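# Stack blue spool on green, return frame to rests

## Task

Set the blue spool upright and centred on top of the green spool, put the frame back onto its rests, then release everything and move the hands away.

## Robot and tools

Robots: three identical Kinova Gen3 arms named arm1, arm2 and arm3, each with seven joints, a five-fingered right hand and a wrist camera (arm1_cam_wrist, arm2_cam_wrist, arm3_cam_wrist). Two fixed room cameras, cam_high and cam_low, are not on any arm.

Frame: everything is in a single scene frame with its origin on the floor and +z up, in metres. Foot (base_link) poses: arm1 at x=+1.481 y=-0.002 z=+0.782, quat_wxyz=(+0.005, +0.004, +0.004, -1.000); arm2 at x=-0.738 y=+1.282 z=+0.793, quat_wxyz=(+0.854, +0.001, +0.004, -0.521); arm3 at x=-0.743 y=-1.283 z=+0.795, quat_wxyz=(+0.861, -0.004, -0.002, +0.509). Each foot faces its own +x. The hand reaches about 1.06 m from the joint 1 axis. Camera intrinsics and T_world_to_cam are given per camera; room cameras may have shifted slightly (up to 2.3 degrees, 9 mm), and wrist camera poses come from reported joint angles.

Tool move: one action for any subset of arms. Arguments arm1, arm2, arm3 are separate objects, one per robot; an arm left out receives nothing new but may still be driving toward an earlier target. Inside each: joints, a map from joint name to an absolute target (not an offset), and optional min_time_s (0.1 to 8 s), the shortest duration for that arm's motions. Arm joint targets are in radians: joint1_rad, joint3_rad, joint5_rad, joint7_rad -6.283 to 6.283; joint2_rad -2.249 to 2.249; joint4_rad -2.579 to 2.579; joint6_rad -2.099 to 2.099; done tolerance ±0.01. Joint 1 spins the arm about its foot (positive clockwise from above, 0 points along the foot's +x); joint 2 is the shoulder (0 upright, positive tips forward); joint 4 the elbow; joint 6 the wrist; 3, 5, 7 are roll joints. With joints 1, 3, 5 at 0 and joint 7 at 1.57 and fingers pointing down, the palm faces right and the thumb is toward the foot. Hand targets are unitless on -1 to 1 (±0.02): hand_little, hand_ring, hand_middle, hand_index, hand_thumb_bend (+1 straight, -1 curled); hand_thumb_turn (+1 beside palm, -1 opposite the fingers). Settings: hand_force_limit -1 to 1 (closing stops at roughly 0 N to 10 N fingertip load, 15 N for thumb motors); hand_speed -0.96 to 1 (full speed from +0.48). Scenes start at force limit 0 and speed -0.8. The optional cameras list takes names or "all"; [] gives none. A call with no action returns the full state plus all images. An unknown key makes a call invalid; an out-of-range number gets it refused, and after a refusal or a stop, later move, wait and finished_scene calls in the same reply are skipped. No action runs longer than 15 s.

Joints of one arm start and finish together; paths between postures can swing wide. Speed caps: 1.39 rad/s for joints 1-4, 1.22 rad/s for 5-7. After big moves the arm may not have arrived when the result returns.

Hand geometry: the hand point sits 0.045 m in front of the palm; its +z runs along the straight fingers, +y out of the palm, +x across the palm away from the thumb. A full thumb-opposed wrap holds objects roughly 0.035-0.065 m thick, handles down to about 0.025 m. A wrist bracket on the little-finger side sticks out and can collide.

Gripping: each finger motor moves only when its target changes (by at least 0.002), stopping at the target or when load hits hand_force_limit, then locks. To grip harder, raise the force limit and send a more-closed target; to loosen, send a more-open one. For gentle contact close with hand_speed at -0.94 or below; faster closing can overshoot the force several times.

Result lines: the move line gives each commanded arm "done" or its worst status. joint_status per motion: done, off_target (resting away, maybe still pushing), time_out (holds where it stopped), not_followed (a collision check withheld the targets; it may retry later). on_its_own lists uncommanded behaviour. hand_stopped_by gives six words for little, ring, middle, index, thumb_bend, thumb_turn: moving, target, force, stalled, fault. *_load_n is fingertip force in N, positive when pushed open; a lost grip shows as loads near 0. Joint velocities (rad/s), joint torques (positive toward larger angle) and flange force (x y z of the end effector, noisy) help detect contact. An arm absent from an action appears under "as last shown" with "not commanded" status. MOTOR HOT warns of heating; at 75 °C the arm sinks for 30-60 s.

wait: seconds 0 to 10, optional cameras; commands nothing. zoom_image: camera plus region [x0, y0, x1, y1] in pixels, at most 504 by 504, from that camera's latest image. show_instructions: shows reference pages. finished_scene: scene = the current scene number; ends it permanently, so the goal must hold with the robots let go.

Avoid: pressing robots against each other (including closing a hand on another arm's fingers), hard hits that cause a torque fault (10 s stop), arms pushing endlessly since the Gen3 does not halt on contact, dropping or releasing moving parts, knocking objects off the work area or onto the floor, and overloading fingers. The simulation keeps running between calls with each arm holding its last command; loose objects may occasionally be nudged.

Each tool is called after "Emit:" as name([rows], argument=value, ...), one row to a line, values as JSON.

Reference images:

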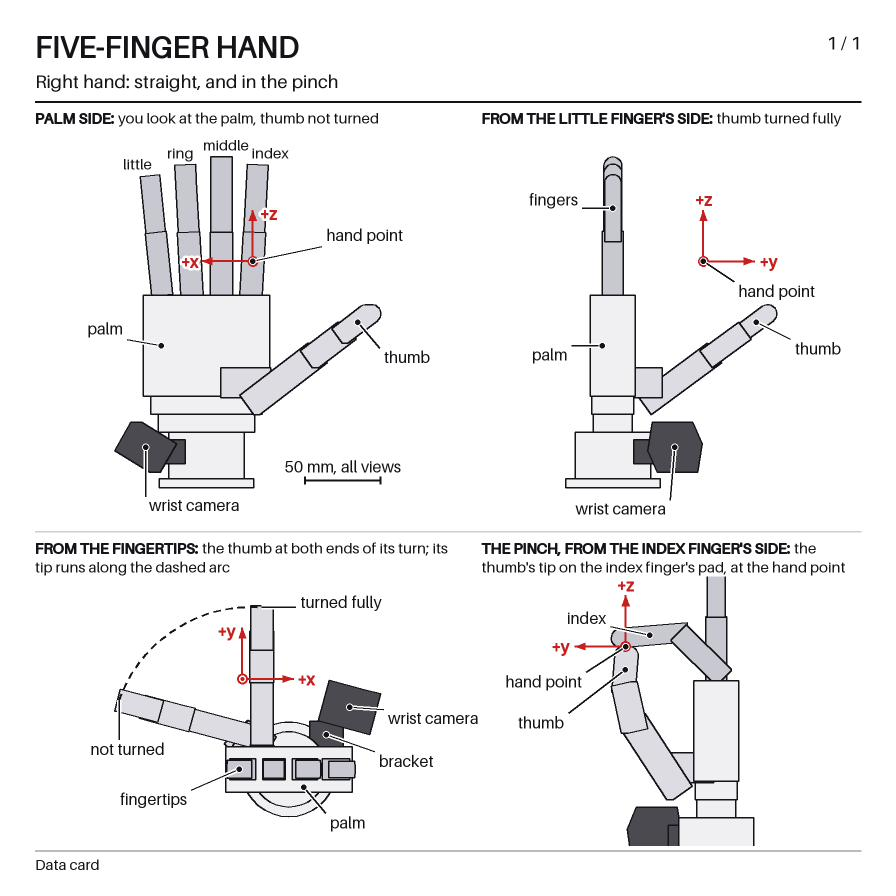

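## Session

Emit:
move()

Emit:
zoom_image(camera="cam_low", region=[360, 220, 560, 400])

Emit:
zoom_image(camera="cam_high", region=[370, 180, 570, 350])

Scene clock: 0.00 s.
Joint torques (N m): no reading
Motor temperatures (°C): arm1=[33 30 29 35 47 41 43] | arm2=[36 32 31 31 34 44 38] | arm3=[34 32 28 33 38 38 49]
Flange force (N): no reading
Joint velocities: within noise
arm1.joint_positions: joint1_rad=-0.175 joint2_rad=-0.411 joint3_rad=-0.114 joint4_rad=+1.565 joint5_rad=+0.002 joint6_rad=+1.953 joint7_rad=-1.846 hand_little=+1.000 hand_ring=+1.000 hand_middle=+1.000 hand_index=+1.000 hand_thumb_turn=+1.000 hand_thumb_bend=+1.000 hand_force_limit=+0.000 hand_speed=-0.800
arm1.joint_status: not commanded
arm1.hand_stopped_by: target,target,target,target,target,target
arm1.little_load_n: 0.0
arm1.ring_load_n: 0.0
arm1.middle_load_n: 0.0
arm1.index_load_n: 0.0
arm1.thumb_bend_load_n: 0.0
arm1.thumb_turn_load_n: 0.0
arm1.hand: x=+1.3177 y=-0.0873 z=+1.2551 quat_wxyz=(+0.022, -1.000, -0.008, +0.018) (m; scene frame)
arm2.joint_positions: joint1_rad=-0.212 joint2_rad=-0.460 joint3_rad=-0.086 joint4_rad=+1.436 joint5_rad=-0.056 joint6_rad=+1.976 joint7_rad=-1.816 hand_little=+1.000 hand_ring=+1.000 hand_middle=+1.000 hand_index=+1.000 hand_thumb_turn=+1.000 hand_thumb_bend=+1.000 hand_force_limit=+0.000 hand_speed=-0.800
arm2.joint_status: not commanded
arm2.hand_stopped_by: target,target,target,target,target,target
arm2.little_load_n: 0.0
arm2.ring_load_n: 0.5
arm2.middle_load_n: 0.0
arm2.index_load_n: 0.0
arm2.thumb_bend_load_n: 0.0
arm2.thumb_turn_load_n: 0.0
arm2.hand: x=-0.5749 y=+1.1892 z=+1.3215 quat_wxyz=(-0.088, -0.487, -0.869, +0.020) (m; scene frame)
arm3.joint_positions: joint1_rad=+0.113 joint2_rad=-0.485 joint3_rad=-0.126 joint4_rad=+1.532 joint5_rad=-0.029 joint6_rad=+2.006 joint7_rad=-2.047 hand_little=+1.000 hand_ring=+1.000 hand_middle=+1.000 hand_index=+1.000 hand_thumb_turn=+1.000 hand_thumb_bend=+1.000 hand_force_limit=+0.000 hand_speed=-0.800
arm3.joint_status: not commanded
arm3.hand_stopped_by: target,target,target,target,target,target
arm3.little_load_n: 0.0
arm3.ring_load_n: 0.0
arm3.middle_load_n: 0.0
arm3.index_load_n: 0.0
arm3.thumb_bend_load_n: 0.0
arm3.thumb_turn_load_n: 0.0
arm3.hand: x=-0.7022 y=-1.1252 z=+1.2911 quat_wxyz=(-0.045, +0.299, -0.953, -0.015) (m; scene frame)
pictures: arm1_cam_wrist, arm2_cam_wrist, arm3_cam_wrist, cam_high, cam_low
camera_calibration:
arm1_cam_wrist: T_world_to_cam=[[0.29565, -0.950358, -0.0970103, -0.351416], [-0.83231, -0.306099, 0.46213, 0.501872], [-0.468883, -0.0558859, -0.88149, 1.83655], [0, 0, 0, 1]] pos_world=[1.38274, -0.0777111, 1.35288]
arm2_cam_wrist: T_world_to_cam=[[0.711627, 0.702543, -0.00458469, -0.415546], [0.576807, -0.580515, 0.574714, 0.279265], [0.4011, -0.411627, -0.818341, 1.92159], [0, 0, 0, 1]] pos_world=[-0.636117, 1.24503, 1.41011]
arm3_cam_wrist: T_world_to_cam=[[-0.731199, 0.680807, 0.0430085, 0.190065], [0.52034, 0.515863, 0.680538, 0.0546966], [0.441129, 0.519988, -0.731449, 1.9474], [0, 0, 0, 1]] pos_world=[-0.748538, -1.17024, 1.37902]

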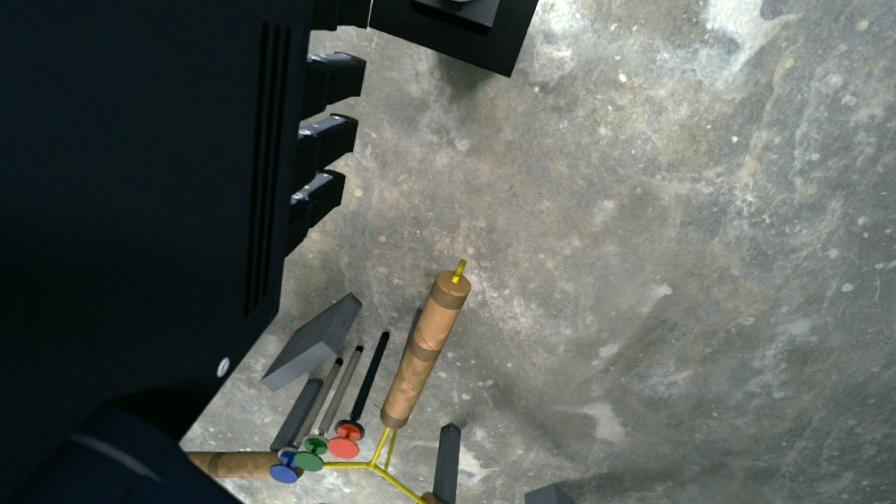

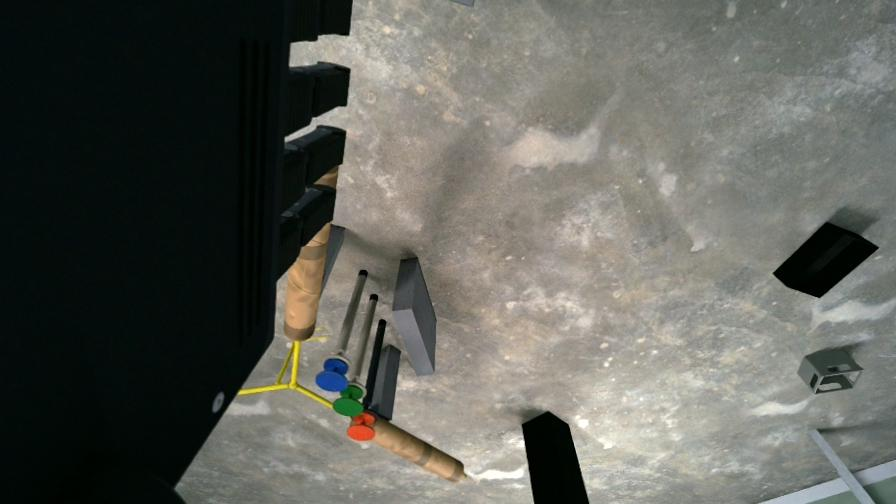

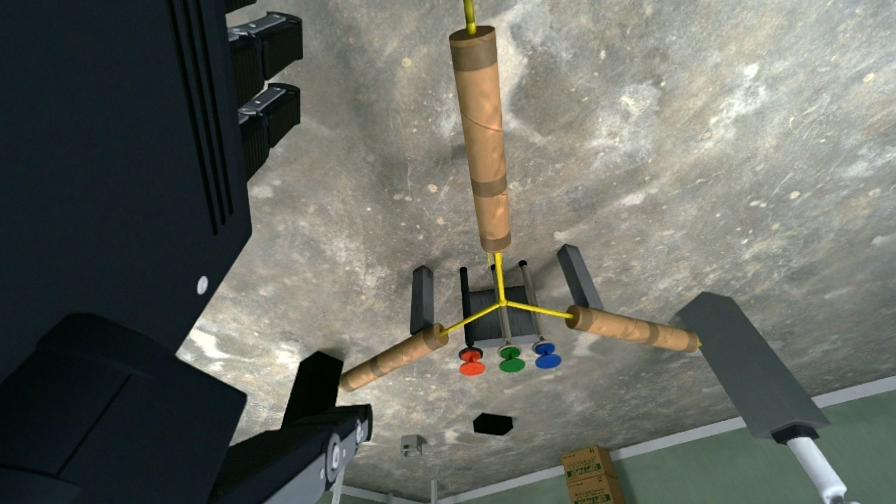

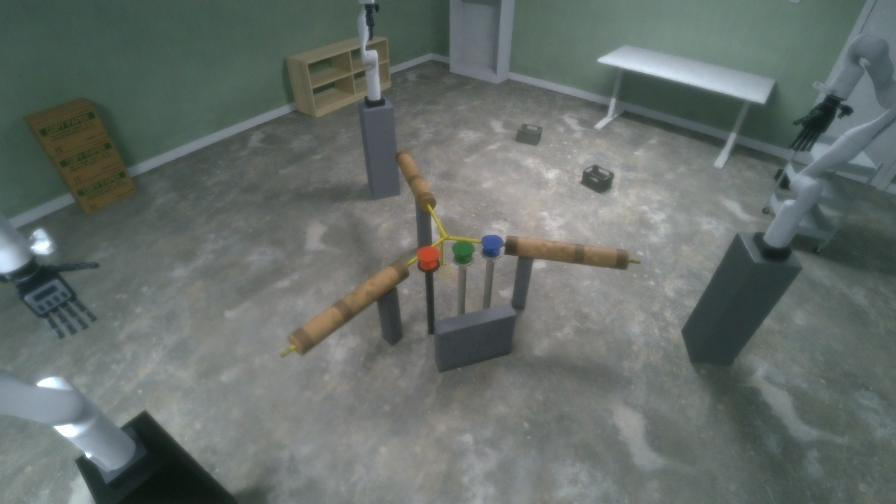

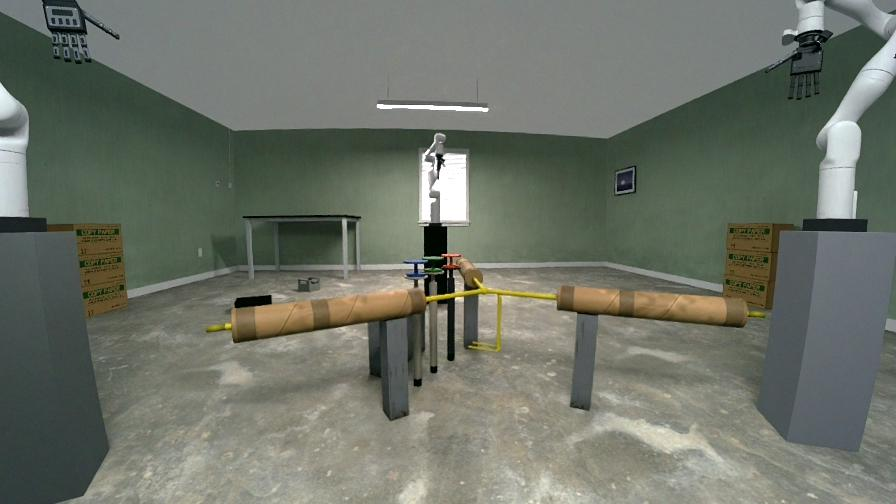

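Scaled by 2.520 from the camera's 896x504 image, which has a finer 1280x720 frame.

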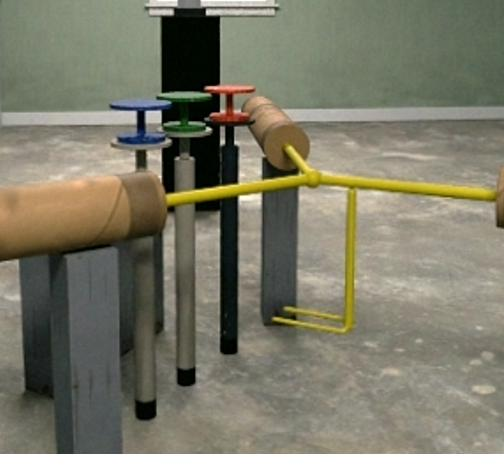

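Scaled by 2.520 from the camera's 896x504 image, which has a finer 1280x720 frame.

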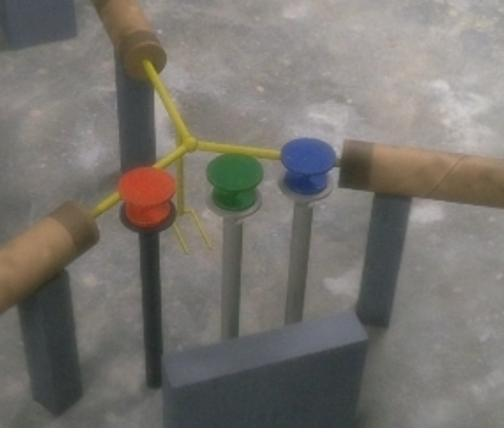

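Emit:
move(arm1={"joints": {"joint1_rad": -0.2658, "joint2_rad": 1.4313, "joint3_rad": 0, "joint4_rad": 0.9891, "joint5_rad": 0, "joint6_rad": 0.7212, "joint7_rad": -1.8815, "hand_thumb_turn": -1, "hand_speed": 0.0}}, arm2={"joints": {"joint1_rad": 0.2861, "joint2_rad": 1.3535, "joint3_rad": 0, "joint4_rad": 1.3320, "joint5_rad": 0, "joint6_rad": 0.4561, "joint7_rad": -1.2711, "hand_thumb_turn": -1, "hand_speed": 0.0}}, arm3={"joints": {"joint1_rad": -0.2819, "joint2_rad": 1.3827, "joint3_rad": 0, "joint4_rad": 2.2611, "joint5_rad": 0, "joint6_rad": -0.5021, "joint7_rad": -1.9080, "hand_thumb_turn": -1, "hand_speed": 0.0}}, cameras=["arm1_cam_wrist", "arm2_cam_wrist", "arm3_cam_wrist"])

Scene clock: 53.13 s.
Joint torques (N m): arm1=[0.34 -22.81 -2.29 -6.14 0.16 -0.14 0.03] | arm2=[-0.84 -21.28 -0.02 -3.8 0.22 0.12 -0.09] | arm3=[0.99 -14.21 0.23 3.43 0.49 0.04 0.47]
Motor temperatures (°C): arm1=[33 30 29 36 47 41 43] | arm2=[36 32 31 31 34 44 38] | arm3=[34 32 28 33 38 38 49]
Flange force (N): arm1=[6.7 -0.8 -4.2] | arm2=[2.7 -1.0 -1.6] | arm3=[1.7 3.5 -2.8]
move: arm1 done; arm2 done; arm3 done
Joint velocities: within noise
arm1.joint_positions: joint1_rad=-0.266 joint2_rad=+1.431 joint3_rad=+0.000 joint4_rad=+0.989 joint5_rad=+0.000 joint6_rad=+0.721 joint7_rad=-1.882 hand_little=+1.000 hand_ring=+1.000 hand_middle=+1.000 hand_index=+1.000 hand_thumb_turn=-1.000 hand_thumb_bend=+1.000 hand_force_limit=+0.000 hand_speed=+0.000
arm1.joint_status: all done
arm1.hand_stopped_by: target,target,target,target,target,target
arm1.little_load_n: 0.0
arm1.ring_load_n: 0.0
arm1.middle_load_n: 0.0
arm1.index_load_n: 0.0
arm1.thumb_bend_load_n: -0.5
arm1.thumb_turn_load_n: 0.0
arm1.hand: x=+0.8425 y=-0.2056 z=+0.5600 quat_wxyz=(+0.004, -1.000, +0.017, -0.004) (m; scene frame)
arm2.joint_positions: joint1_rad=+0.286 joint2_rad=+1.354 joint3_rad=+0.000 joint4_rad=+1.332 joint5_rad=+0.000 joint6_rad=+0.456 joint7_rad=-1.271 hand_little=+1.000 hand_ring=+1.000 hand_middle=+1.000 hand_index=+1.000 hand_thumb_turn=-1.000 hand_thumb_bend=+1.000 hand_force_limit=+0.000 hand_speed=+0.000
arm2.joint_status: all done
arm2.hand_stopped_by: target,target,target,target,target,target
arm2.little_load_n: 0.0
arm2.ring_load_n: 0.0
arm2.middle_load_n: 0.0
arm2.index_load_n: 0.5
arm2.thumb_bend_load_n: 0.0
arm2.thumb_turn_load_n: 0.0
arm2.hand: x=-0.5927 y=+0.7401 z=+0.5600 quat_wxyz=(+0.004, -0.515, -0.857, -0.001) (m; scene frame)
arm3.joint_positions: joint1_rad=-0.282 joint2_rad=+1.383 joint3_rad=+0.000 joint4_rad=+2.261 joint5_rad=+0.000 joint6_rad=-0.502 joint7_rad=-1.908 hand_little=+1.000 hand_ring=+1.000 hand_middle=+1.000 hand_index=+1.000 hand_thumb_turn=-1.000 hand_thumb_bend=+1.000 hand_force_limit=+0.000 hand_speed=+0.000
arm3.joint_status: all done
arm3.hand_stopped_by: target,target,target,target,target,target
arm3.little_load_n: 0.0
arm3.ring_load_n: 0.0
arm3.middle_load_n: 0.0
arm3.index_load_n: 0.0
arm3.thumb_bend_load_n: -0.5
arm3.thumb_turn_load_n: 0.0
arm3.hand: x=-0.6941 y=-0.9757 z=+0.5599 quat_wxyz=(-0.003, +0.485, -0.874, +0.004) (m; scene frame)
pictures: arm1_cam_wrist, arm2_cam_wrist, arm3_cam_wrist
camera_calibration:
arm1_cam_wrist: T_world_to_cam=[[0.251178, -0.966628, -0.0503927, -0.382788], [-0.865555, -0.247609, 0.435322, 0.446373], [-0.433272, -0.0657257, -0.898864, 0.97206], [0, 0, 0, 1]] pos_world=[0.903674, -0.195598, 0.660144]
arm2_cam_wrist: T_world_to_cam=[[0.751938, 0.659037, -0.0161169, -0.0282163], [0.605523, -0.680801, 0.412131, 0.648689], [0.260637, -0.319656, -0.910982, 1.02136], [0, 0, 0, 1]] pos_world=[-0.637783, 0.786708, 0.662642]
arm3_cam_wrist: T_world_to_cam=[[-0.938596, 0.341, 0.0525054, -0.355175], [0.300835, 0.734356, 0.608457, 0.572127], [0.168926, 0.586891, -0.791848, 1.24135], [0, 0, 0, 1]] pos_world=[-0.715178, -1.02757, 0.653495]

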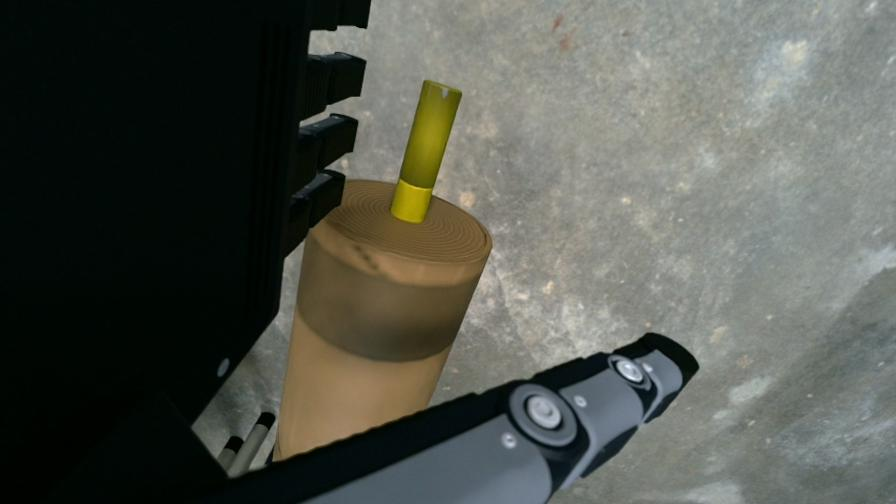

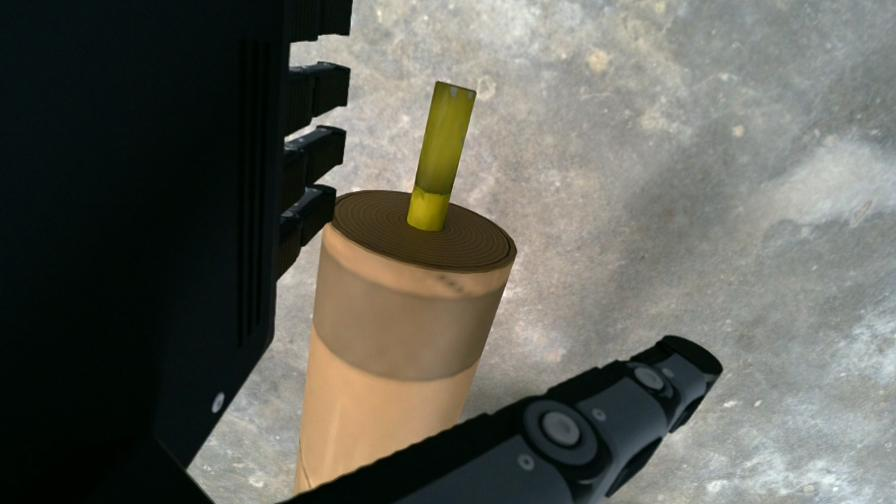

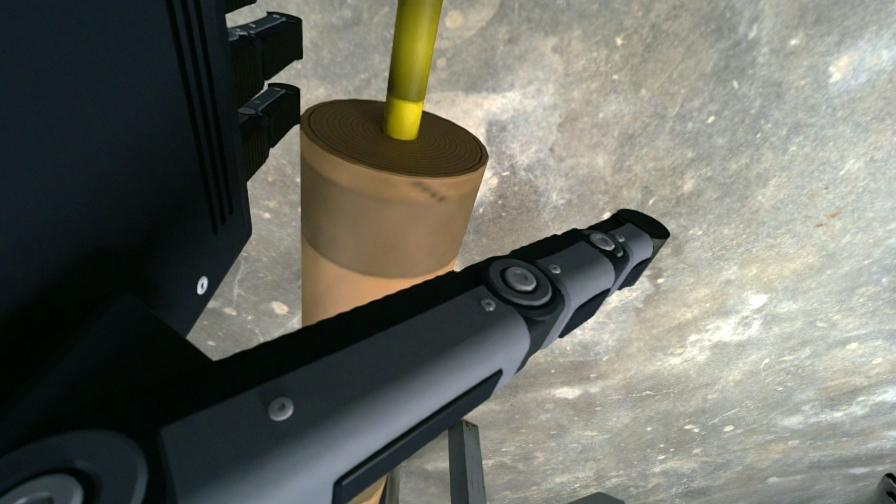

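Emit:
zoom_image(camera="arm1_cam_wrist", region=[300, 60, 520, 280])

Emit:
zoom_image(camera="arm2_cam_wrist", region=[310, 60, 530, 280])

Emit:
zoom_image(camera="arm3_cam_wrist", region=[290, 0, 510, 220])

Scaled by 2.291 from the camera's 896x504 image, which has a finer 1280x720 frame.

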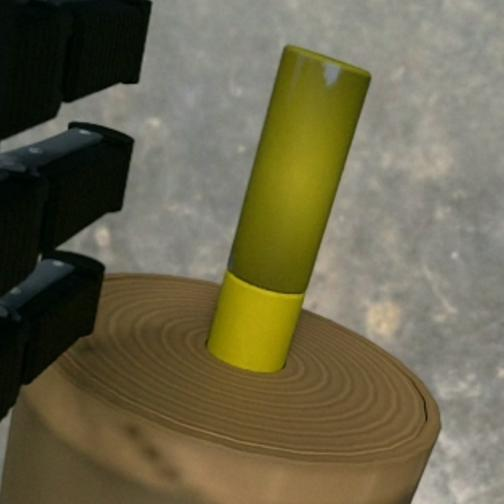

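Scaled by 2.291 from the camera's 896x504 image, which has a finer 1280x720 frame.

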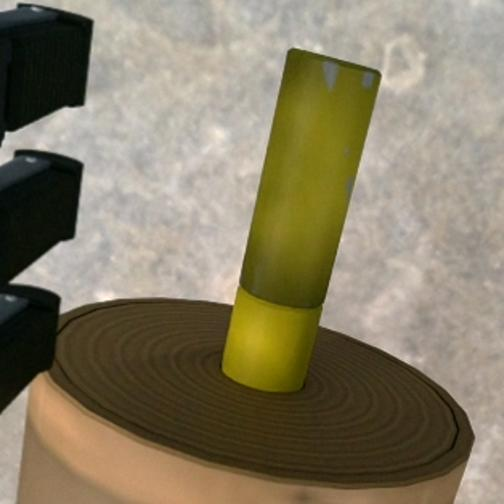

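Scaled by 2.291 from the camera's 896x504 image, which has a finer 1280x720 frame.

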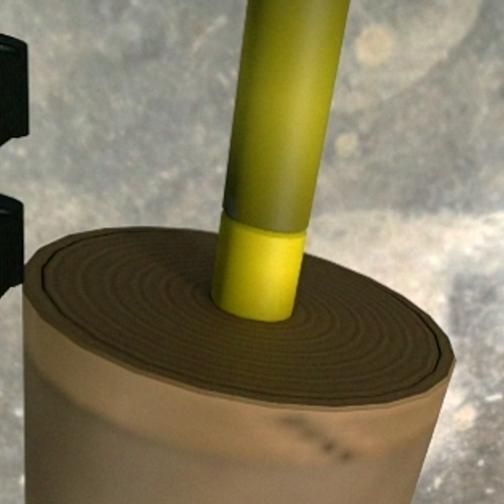

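Emit:
move(arm1={"joints": {"joint1_rad": -0.2683, "joint2_rad": 1.6968, "joint4_rad": 0.7075, "joint6_rad": 0.7372, "joint7_rad": -1.8839}, "min_time_s": 1.5}, arm2={"joints": {"joint1_rad": 0.2726, "joint2_rad": 1.5938, "joint4_rad": 1.1413, "joint6_rad": 0.4065, "joint7_rad": -1.2846}, "min_time_s": 1.5}, arm3={"joints": {"joint1_rad": -0.3327, "joint2_rad": 1.6493, "joint4_rad": 2.0070, "joint6_rad": -0.5147, "joint7_rad": -1.9588}, "min_time_s": 1.5})

Emit:
move(arm1={"joints": {"hand_index": 0, "hand_middle": 0, "hand_ring": 0, "hand_little": 0}}, arm2={"joints": {"hand_index": 0, "hand_middle": 0, "hand_ring": 0, "hand_little": 0}}, arm3={"joints": {"hand_index": 0, "hand_middle": 0, "hand_ring": 0, "hand_little": 0}}, cameras=["arm1_cam_wrist", "arm2_cam_wrist", "arm3_cam_wrist"])

Scene clock: 95.90 s.
Joint torques (N m): arm1=[0.37 -22.91 -2.28 -6.18 0.16 -0.14 0.05] | arm2=[-0.77 -21.44 0 -3.45 0.2 0.15 -0.09] | arm3=[0.97 -14.32 0.24 3.54 0.5 0.05 0.48]
Motor temperatures (°C): arm1=[33 31 29 36 47 41 43] | arm2=[36 32 31 31 34 44 38] | arm3=[34 32 28 33 38 38 49]
Flange force (N): arm1=[8.0 -1.2 -5.9] | arm2=[2.8 -0.8 -1.9] | arm3=[1.6 3.1 -2.9]
move: arm1 done; arm2 done; arm3 done
Joint velocities: within noise
arm1.joint_positions: joint1_rad=-0.268 joint2_rad=+1.697 joint3_rad=+0.000 joint4_rad=+0.708 joint5_rad=+0.000 joint6_rad=+0.737 joint7_rad=-1.884 hand_little=+1.000 hand_ring=+1.000 hand_middle=+1.000 hand_index=+1.000 hand_thumb_turn=-1.000 hand_thumb_bend=+1.000 hand_force_limit=+0.000 hand_speed=+0.000
arm1.joint_status: all done
arm1.hand_stopped_by: target,target,target,target,target,target
arm1.little_load_n: 0.0
arm1.ring_load_n: 0.0
arm1.middle_load_n: 0.0
arm1.index_load_n: 0.0
arm1.thumb_bend_load_n: 0.0
arm1.thumb_turn_load_n: 0.0
arm1.hand: x=+0.8394 y=-0.2075 z=+0.4519 quat_wxyz=(+0.004, -1.000, +0.017, -0.004) (m; scene frame)
arm2.joint_positions: joint1_rad=+0.273 joint2_rad=+1.594 joint3_rad=+0.000 joint4_rad=+1.141 joint5_rad=+0.000 joint6_rad=+0.406 joint7_rad=-1.285 hand_little=+1.000 hand_ring=+1.000 hand_middle=+1.000 hand_index=+1.000 hand_thumb_turn=-1.000 hand_thumb_bend=+1.000 hand_force_limit=+0.000 hand_speed=+0.000
arm2.joint_status: all done
arm2.hand_stopped_by: target,target,target,target,target,target
arm2.little_load_n: 0.0
arm2.ring_load_n: 0.0
arm2.middle_load_n: 0.0
arm2.index_load_n: 0.0
arm2.thumb_bend_load_n: 0.0
arm2.thumb_turn_load_n: 0.0
arm2.hand: x=-0.5868 y=+0.7460 z=+0.4531 quat_wxyz=(+0.004, -0.515, -0.857, -0.001) (m; scene frame)
arm3.joint_positions: joint1_rad=-0.333 joint2_rad=+1.649 joint3_rad=+0.000 joint4_rad=+2.007 joint5_rad=+0.000 joint6_rad=-0.515 joint7_rad=-1.959 hand_little=+1.000 hand_ring=+1.000 hand_middle=+1.000 hand_index=+1.000 hand_thumb_turn=-1.000 hand_thumb_bend=+1.000 hand_force_limit=+0.000 hand_speed=+0.000
arm3.joint_status: all done
arm3.hand_stopped_by: target,target,target,target,target,target
arm3.little_load_n: 0.0
arm3.ring_load_n: 0.0
arm3.middle_load_n: 0.0
arm3.index_load_n: 0.0
arm3.thumb_bend_load_n: 0.0
arm3.thumb_turn_load_n: 0.0
arm3.hand: x=-0.7055 y=-0.9696 z=+0.4500 quat_wxyz=(-0.003, +0.485, -0.874, +0.004) (m; scene frame)
pictures: none

Scene clock: 96.73 s.
Joint torques (N m): arm1=[0.38 -22.93 -2.29 -6.14 0.16 -0.13 0.05] | arm2=[-0.8 -21.3 0.02 -3.42 0.19 0.15 -0.11] | arm3=[1.02 -14.38 0.22 3.54 0.49 0 0.48]
Motor temperatures (°C): arm1=[33 31 29 36 47 41 43] | arm2=[36 32 31 31 34 44 38] | arm3=[34 32 28 33 38 38 49]
Flange force (N): arm1=[7.8 -1.1 -5.7] | arm2=[2.8 -0.9 -2.2] | arm3=[1.6 3.2 -2.8]
move: arm1 done; arm2 done; arm3 done
Joint velocities: within noise
arm1.joint_positions: joint1_rad=-0.268 joint2_rad=+1.697 joint3_rad=+0.000 joint4_rad=+0.707 joint5_rad=+0.000 joint6_rad=+0.737 joint7_rad=-1.884 hand_little=+0.000 hand_ring=+0.000 hand_middle=+0.000 hand_index=+0.000 hand_thumb_turn=-1.000 hand_thumb_bend=+1.000 hand_force_limit=+0.000 hand_speed=+0.000
arm1.joint_status: all done
arm1.hand_stopped_by: target,target,target,target,target,target
arm1.little_load_n: 0.0
arm1.ring_load_n: 0.0
arm1.middle_load_n: 0.0
arm1.index_load_n: 0.0
arm1.thumb_bend_load_n: 0.0
arm1.thumb_turn_load_n: 0.0
arm1.hand: x=+0.8394 y=-0.2075 z=+0.4519 quat_wxyz=(+0.004, -1.000, +0.017, -0.004) (m; scene frame)
arm2.joint_positions: joint1_rad=+0.273 joint2_rad=+1.594 joint3_rad=+0.000 joint4_rad=+1.141 joint5_rad=+0.000 joint6_rad=+0.406 joint7_rad=-1.285 hand_little=+0.000 hand_ring=+0.000 hand_middle=+0.000 hand_index=+0.000 hand_thumb_turn=-1.000 hand_thumb_bend=+1.000 hand_force_limit=+0.000 hand_speed=+0.000
arm2.joint_status: all done
arm2.hand_stopped_by: target,target,target,target,target,target
arm2.little_load_n: 0.0
arm2.ring_load_n: 0.5
arm2.middle_load_n: 0.0
arm2.index_load_n: 0.5
arm2.thumb_bend_load_n: 0.0
arm2.thumb_turn_load_n: 0.0
arm2.hand: x=-0.5868 y=+0.7460 z=+0.4531 quat_wxyz=(+0.004, -0.515, -0.857, -0.001) (m; scene frame)
arm3.joint_positions: joint1_rad=-0.333 joint2_rad=+1.649 joint3_rad=+0.000 joint4_rad=+2.007 joint5_rad=+0.000 joint6_rad=-0.515 joint7_rad=-1.959 hand_little=+0.000 hand_ring=+0.000 hand_middle=+0.000 hand_index=+0.000 hand_thumb_turn=-1.000 hand_thumb_bend=+1.000 hand_force_limit=+0.000 hand_speed=+0.000
arm3.joint_status: all done
arm3.hand_stopped_by: target,target,target,target,target,target
arm3.little_load_n: 0.0
arm3.ring_load_n: 0.0
arm3.middle_load_n: 0.0
arm3.index_load_n: 0.0
arm3.thumb_bend_load_n: 0.0
arm3.thumb_turn_load_n: 0.0
arm3.hand: x=-0.7055 y=-0.9696 z=+0.4500 quat_wxyz=(-0.003, +0.485, -0.874, +0.004) (m; scene frame)
pictures: arm1_cam_wrist, arm2_cam_wrist, arm3_cam_wrist
camera_calibration:
arm1_cam_wrist: T_world_to_cam=[[0.251405, -0.966569, -0.0503984, -0.389477], [-0.86549, -0.247813, 0.435334, 0.490129], [-0.43327, -0.0658258, -0.898857, 0.87349], [0, 0, 0, 1]] pos_world=[0.900575, -0.197498, 0.552144]
arm2_cam_wrist: T_world_to_cam=[[0.751956, 0.659014, -0.016176, -0.0382695], [0.605503, -0.680781, 0.412193, 0.693237], [0.260629, -0.319746, -0.910953, 0.924315], [0, 0, 0, 1]] pos_world=[-0.631883, 0.792708, 0.555641]
arm3_cam_wrist: T_world_to_cam=[[-0.938628, 0.340909, 0.0525227, -0.362371], [0.300738, 0.734256, 0.608625, 0.637785], [0.168921, 0.587068, -0.791718, 1.15285], [0, 0, 0, 1]] pos_world=[-0.726678, -1.02157, 0.543594]

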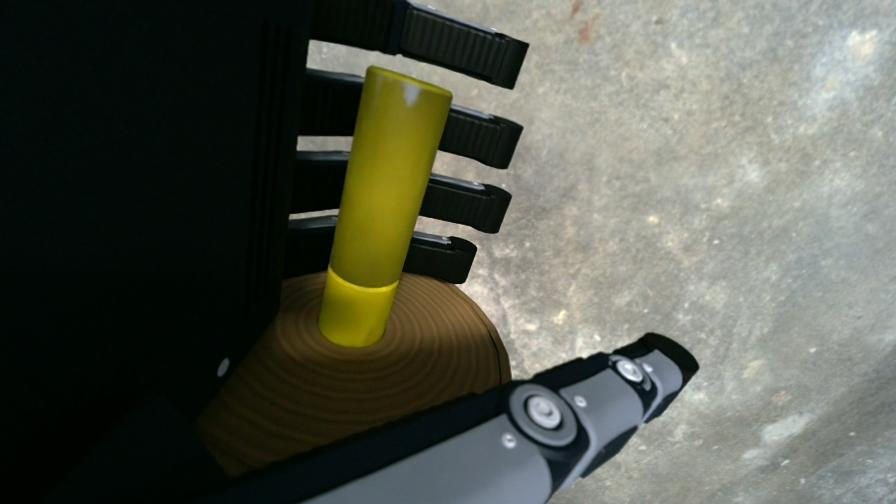

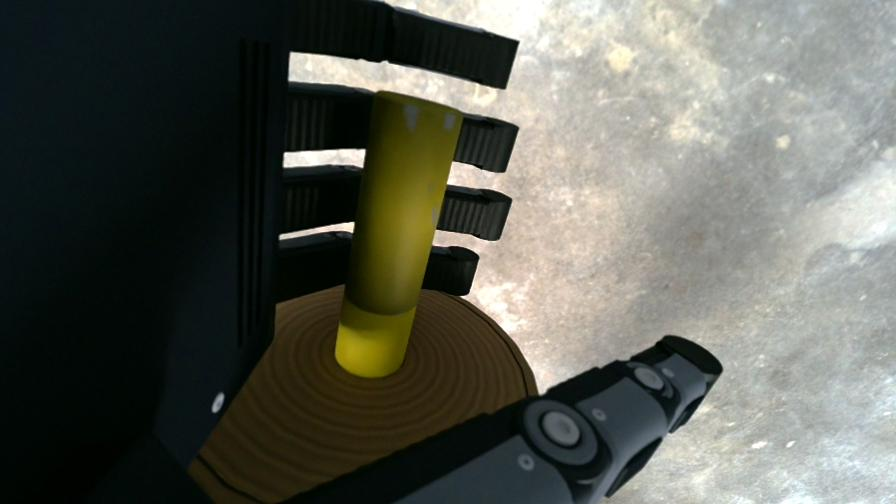

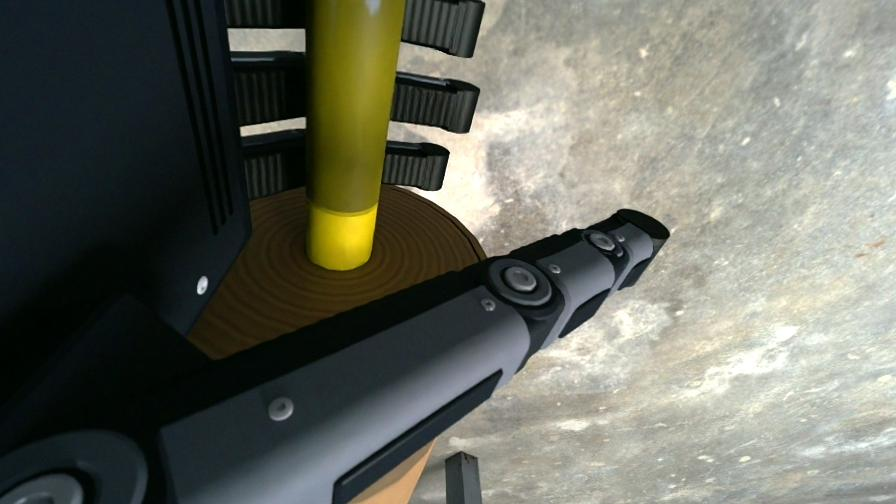

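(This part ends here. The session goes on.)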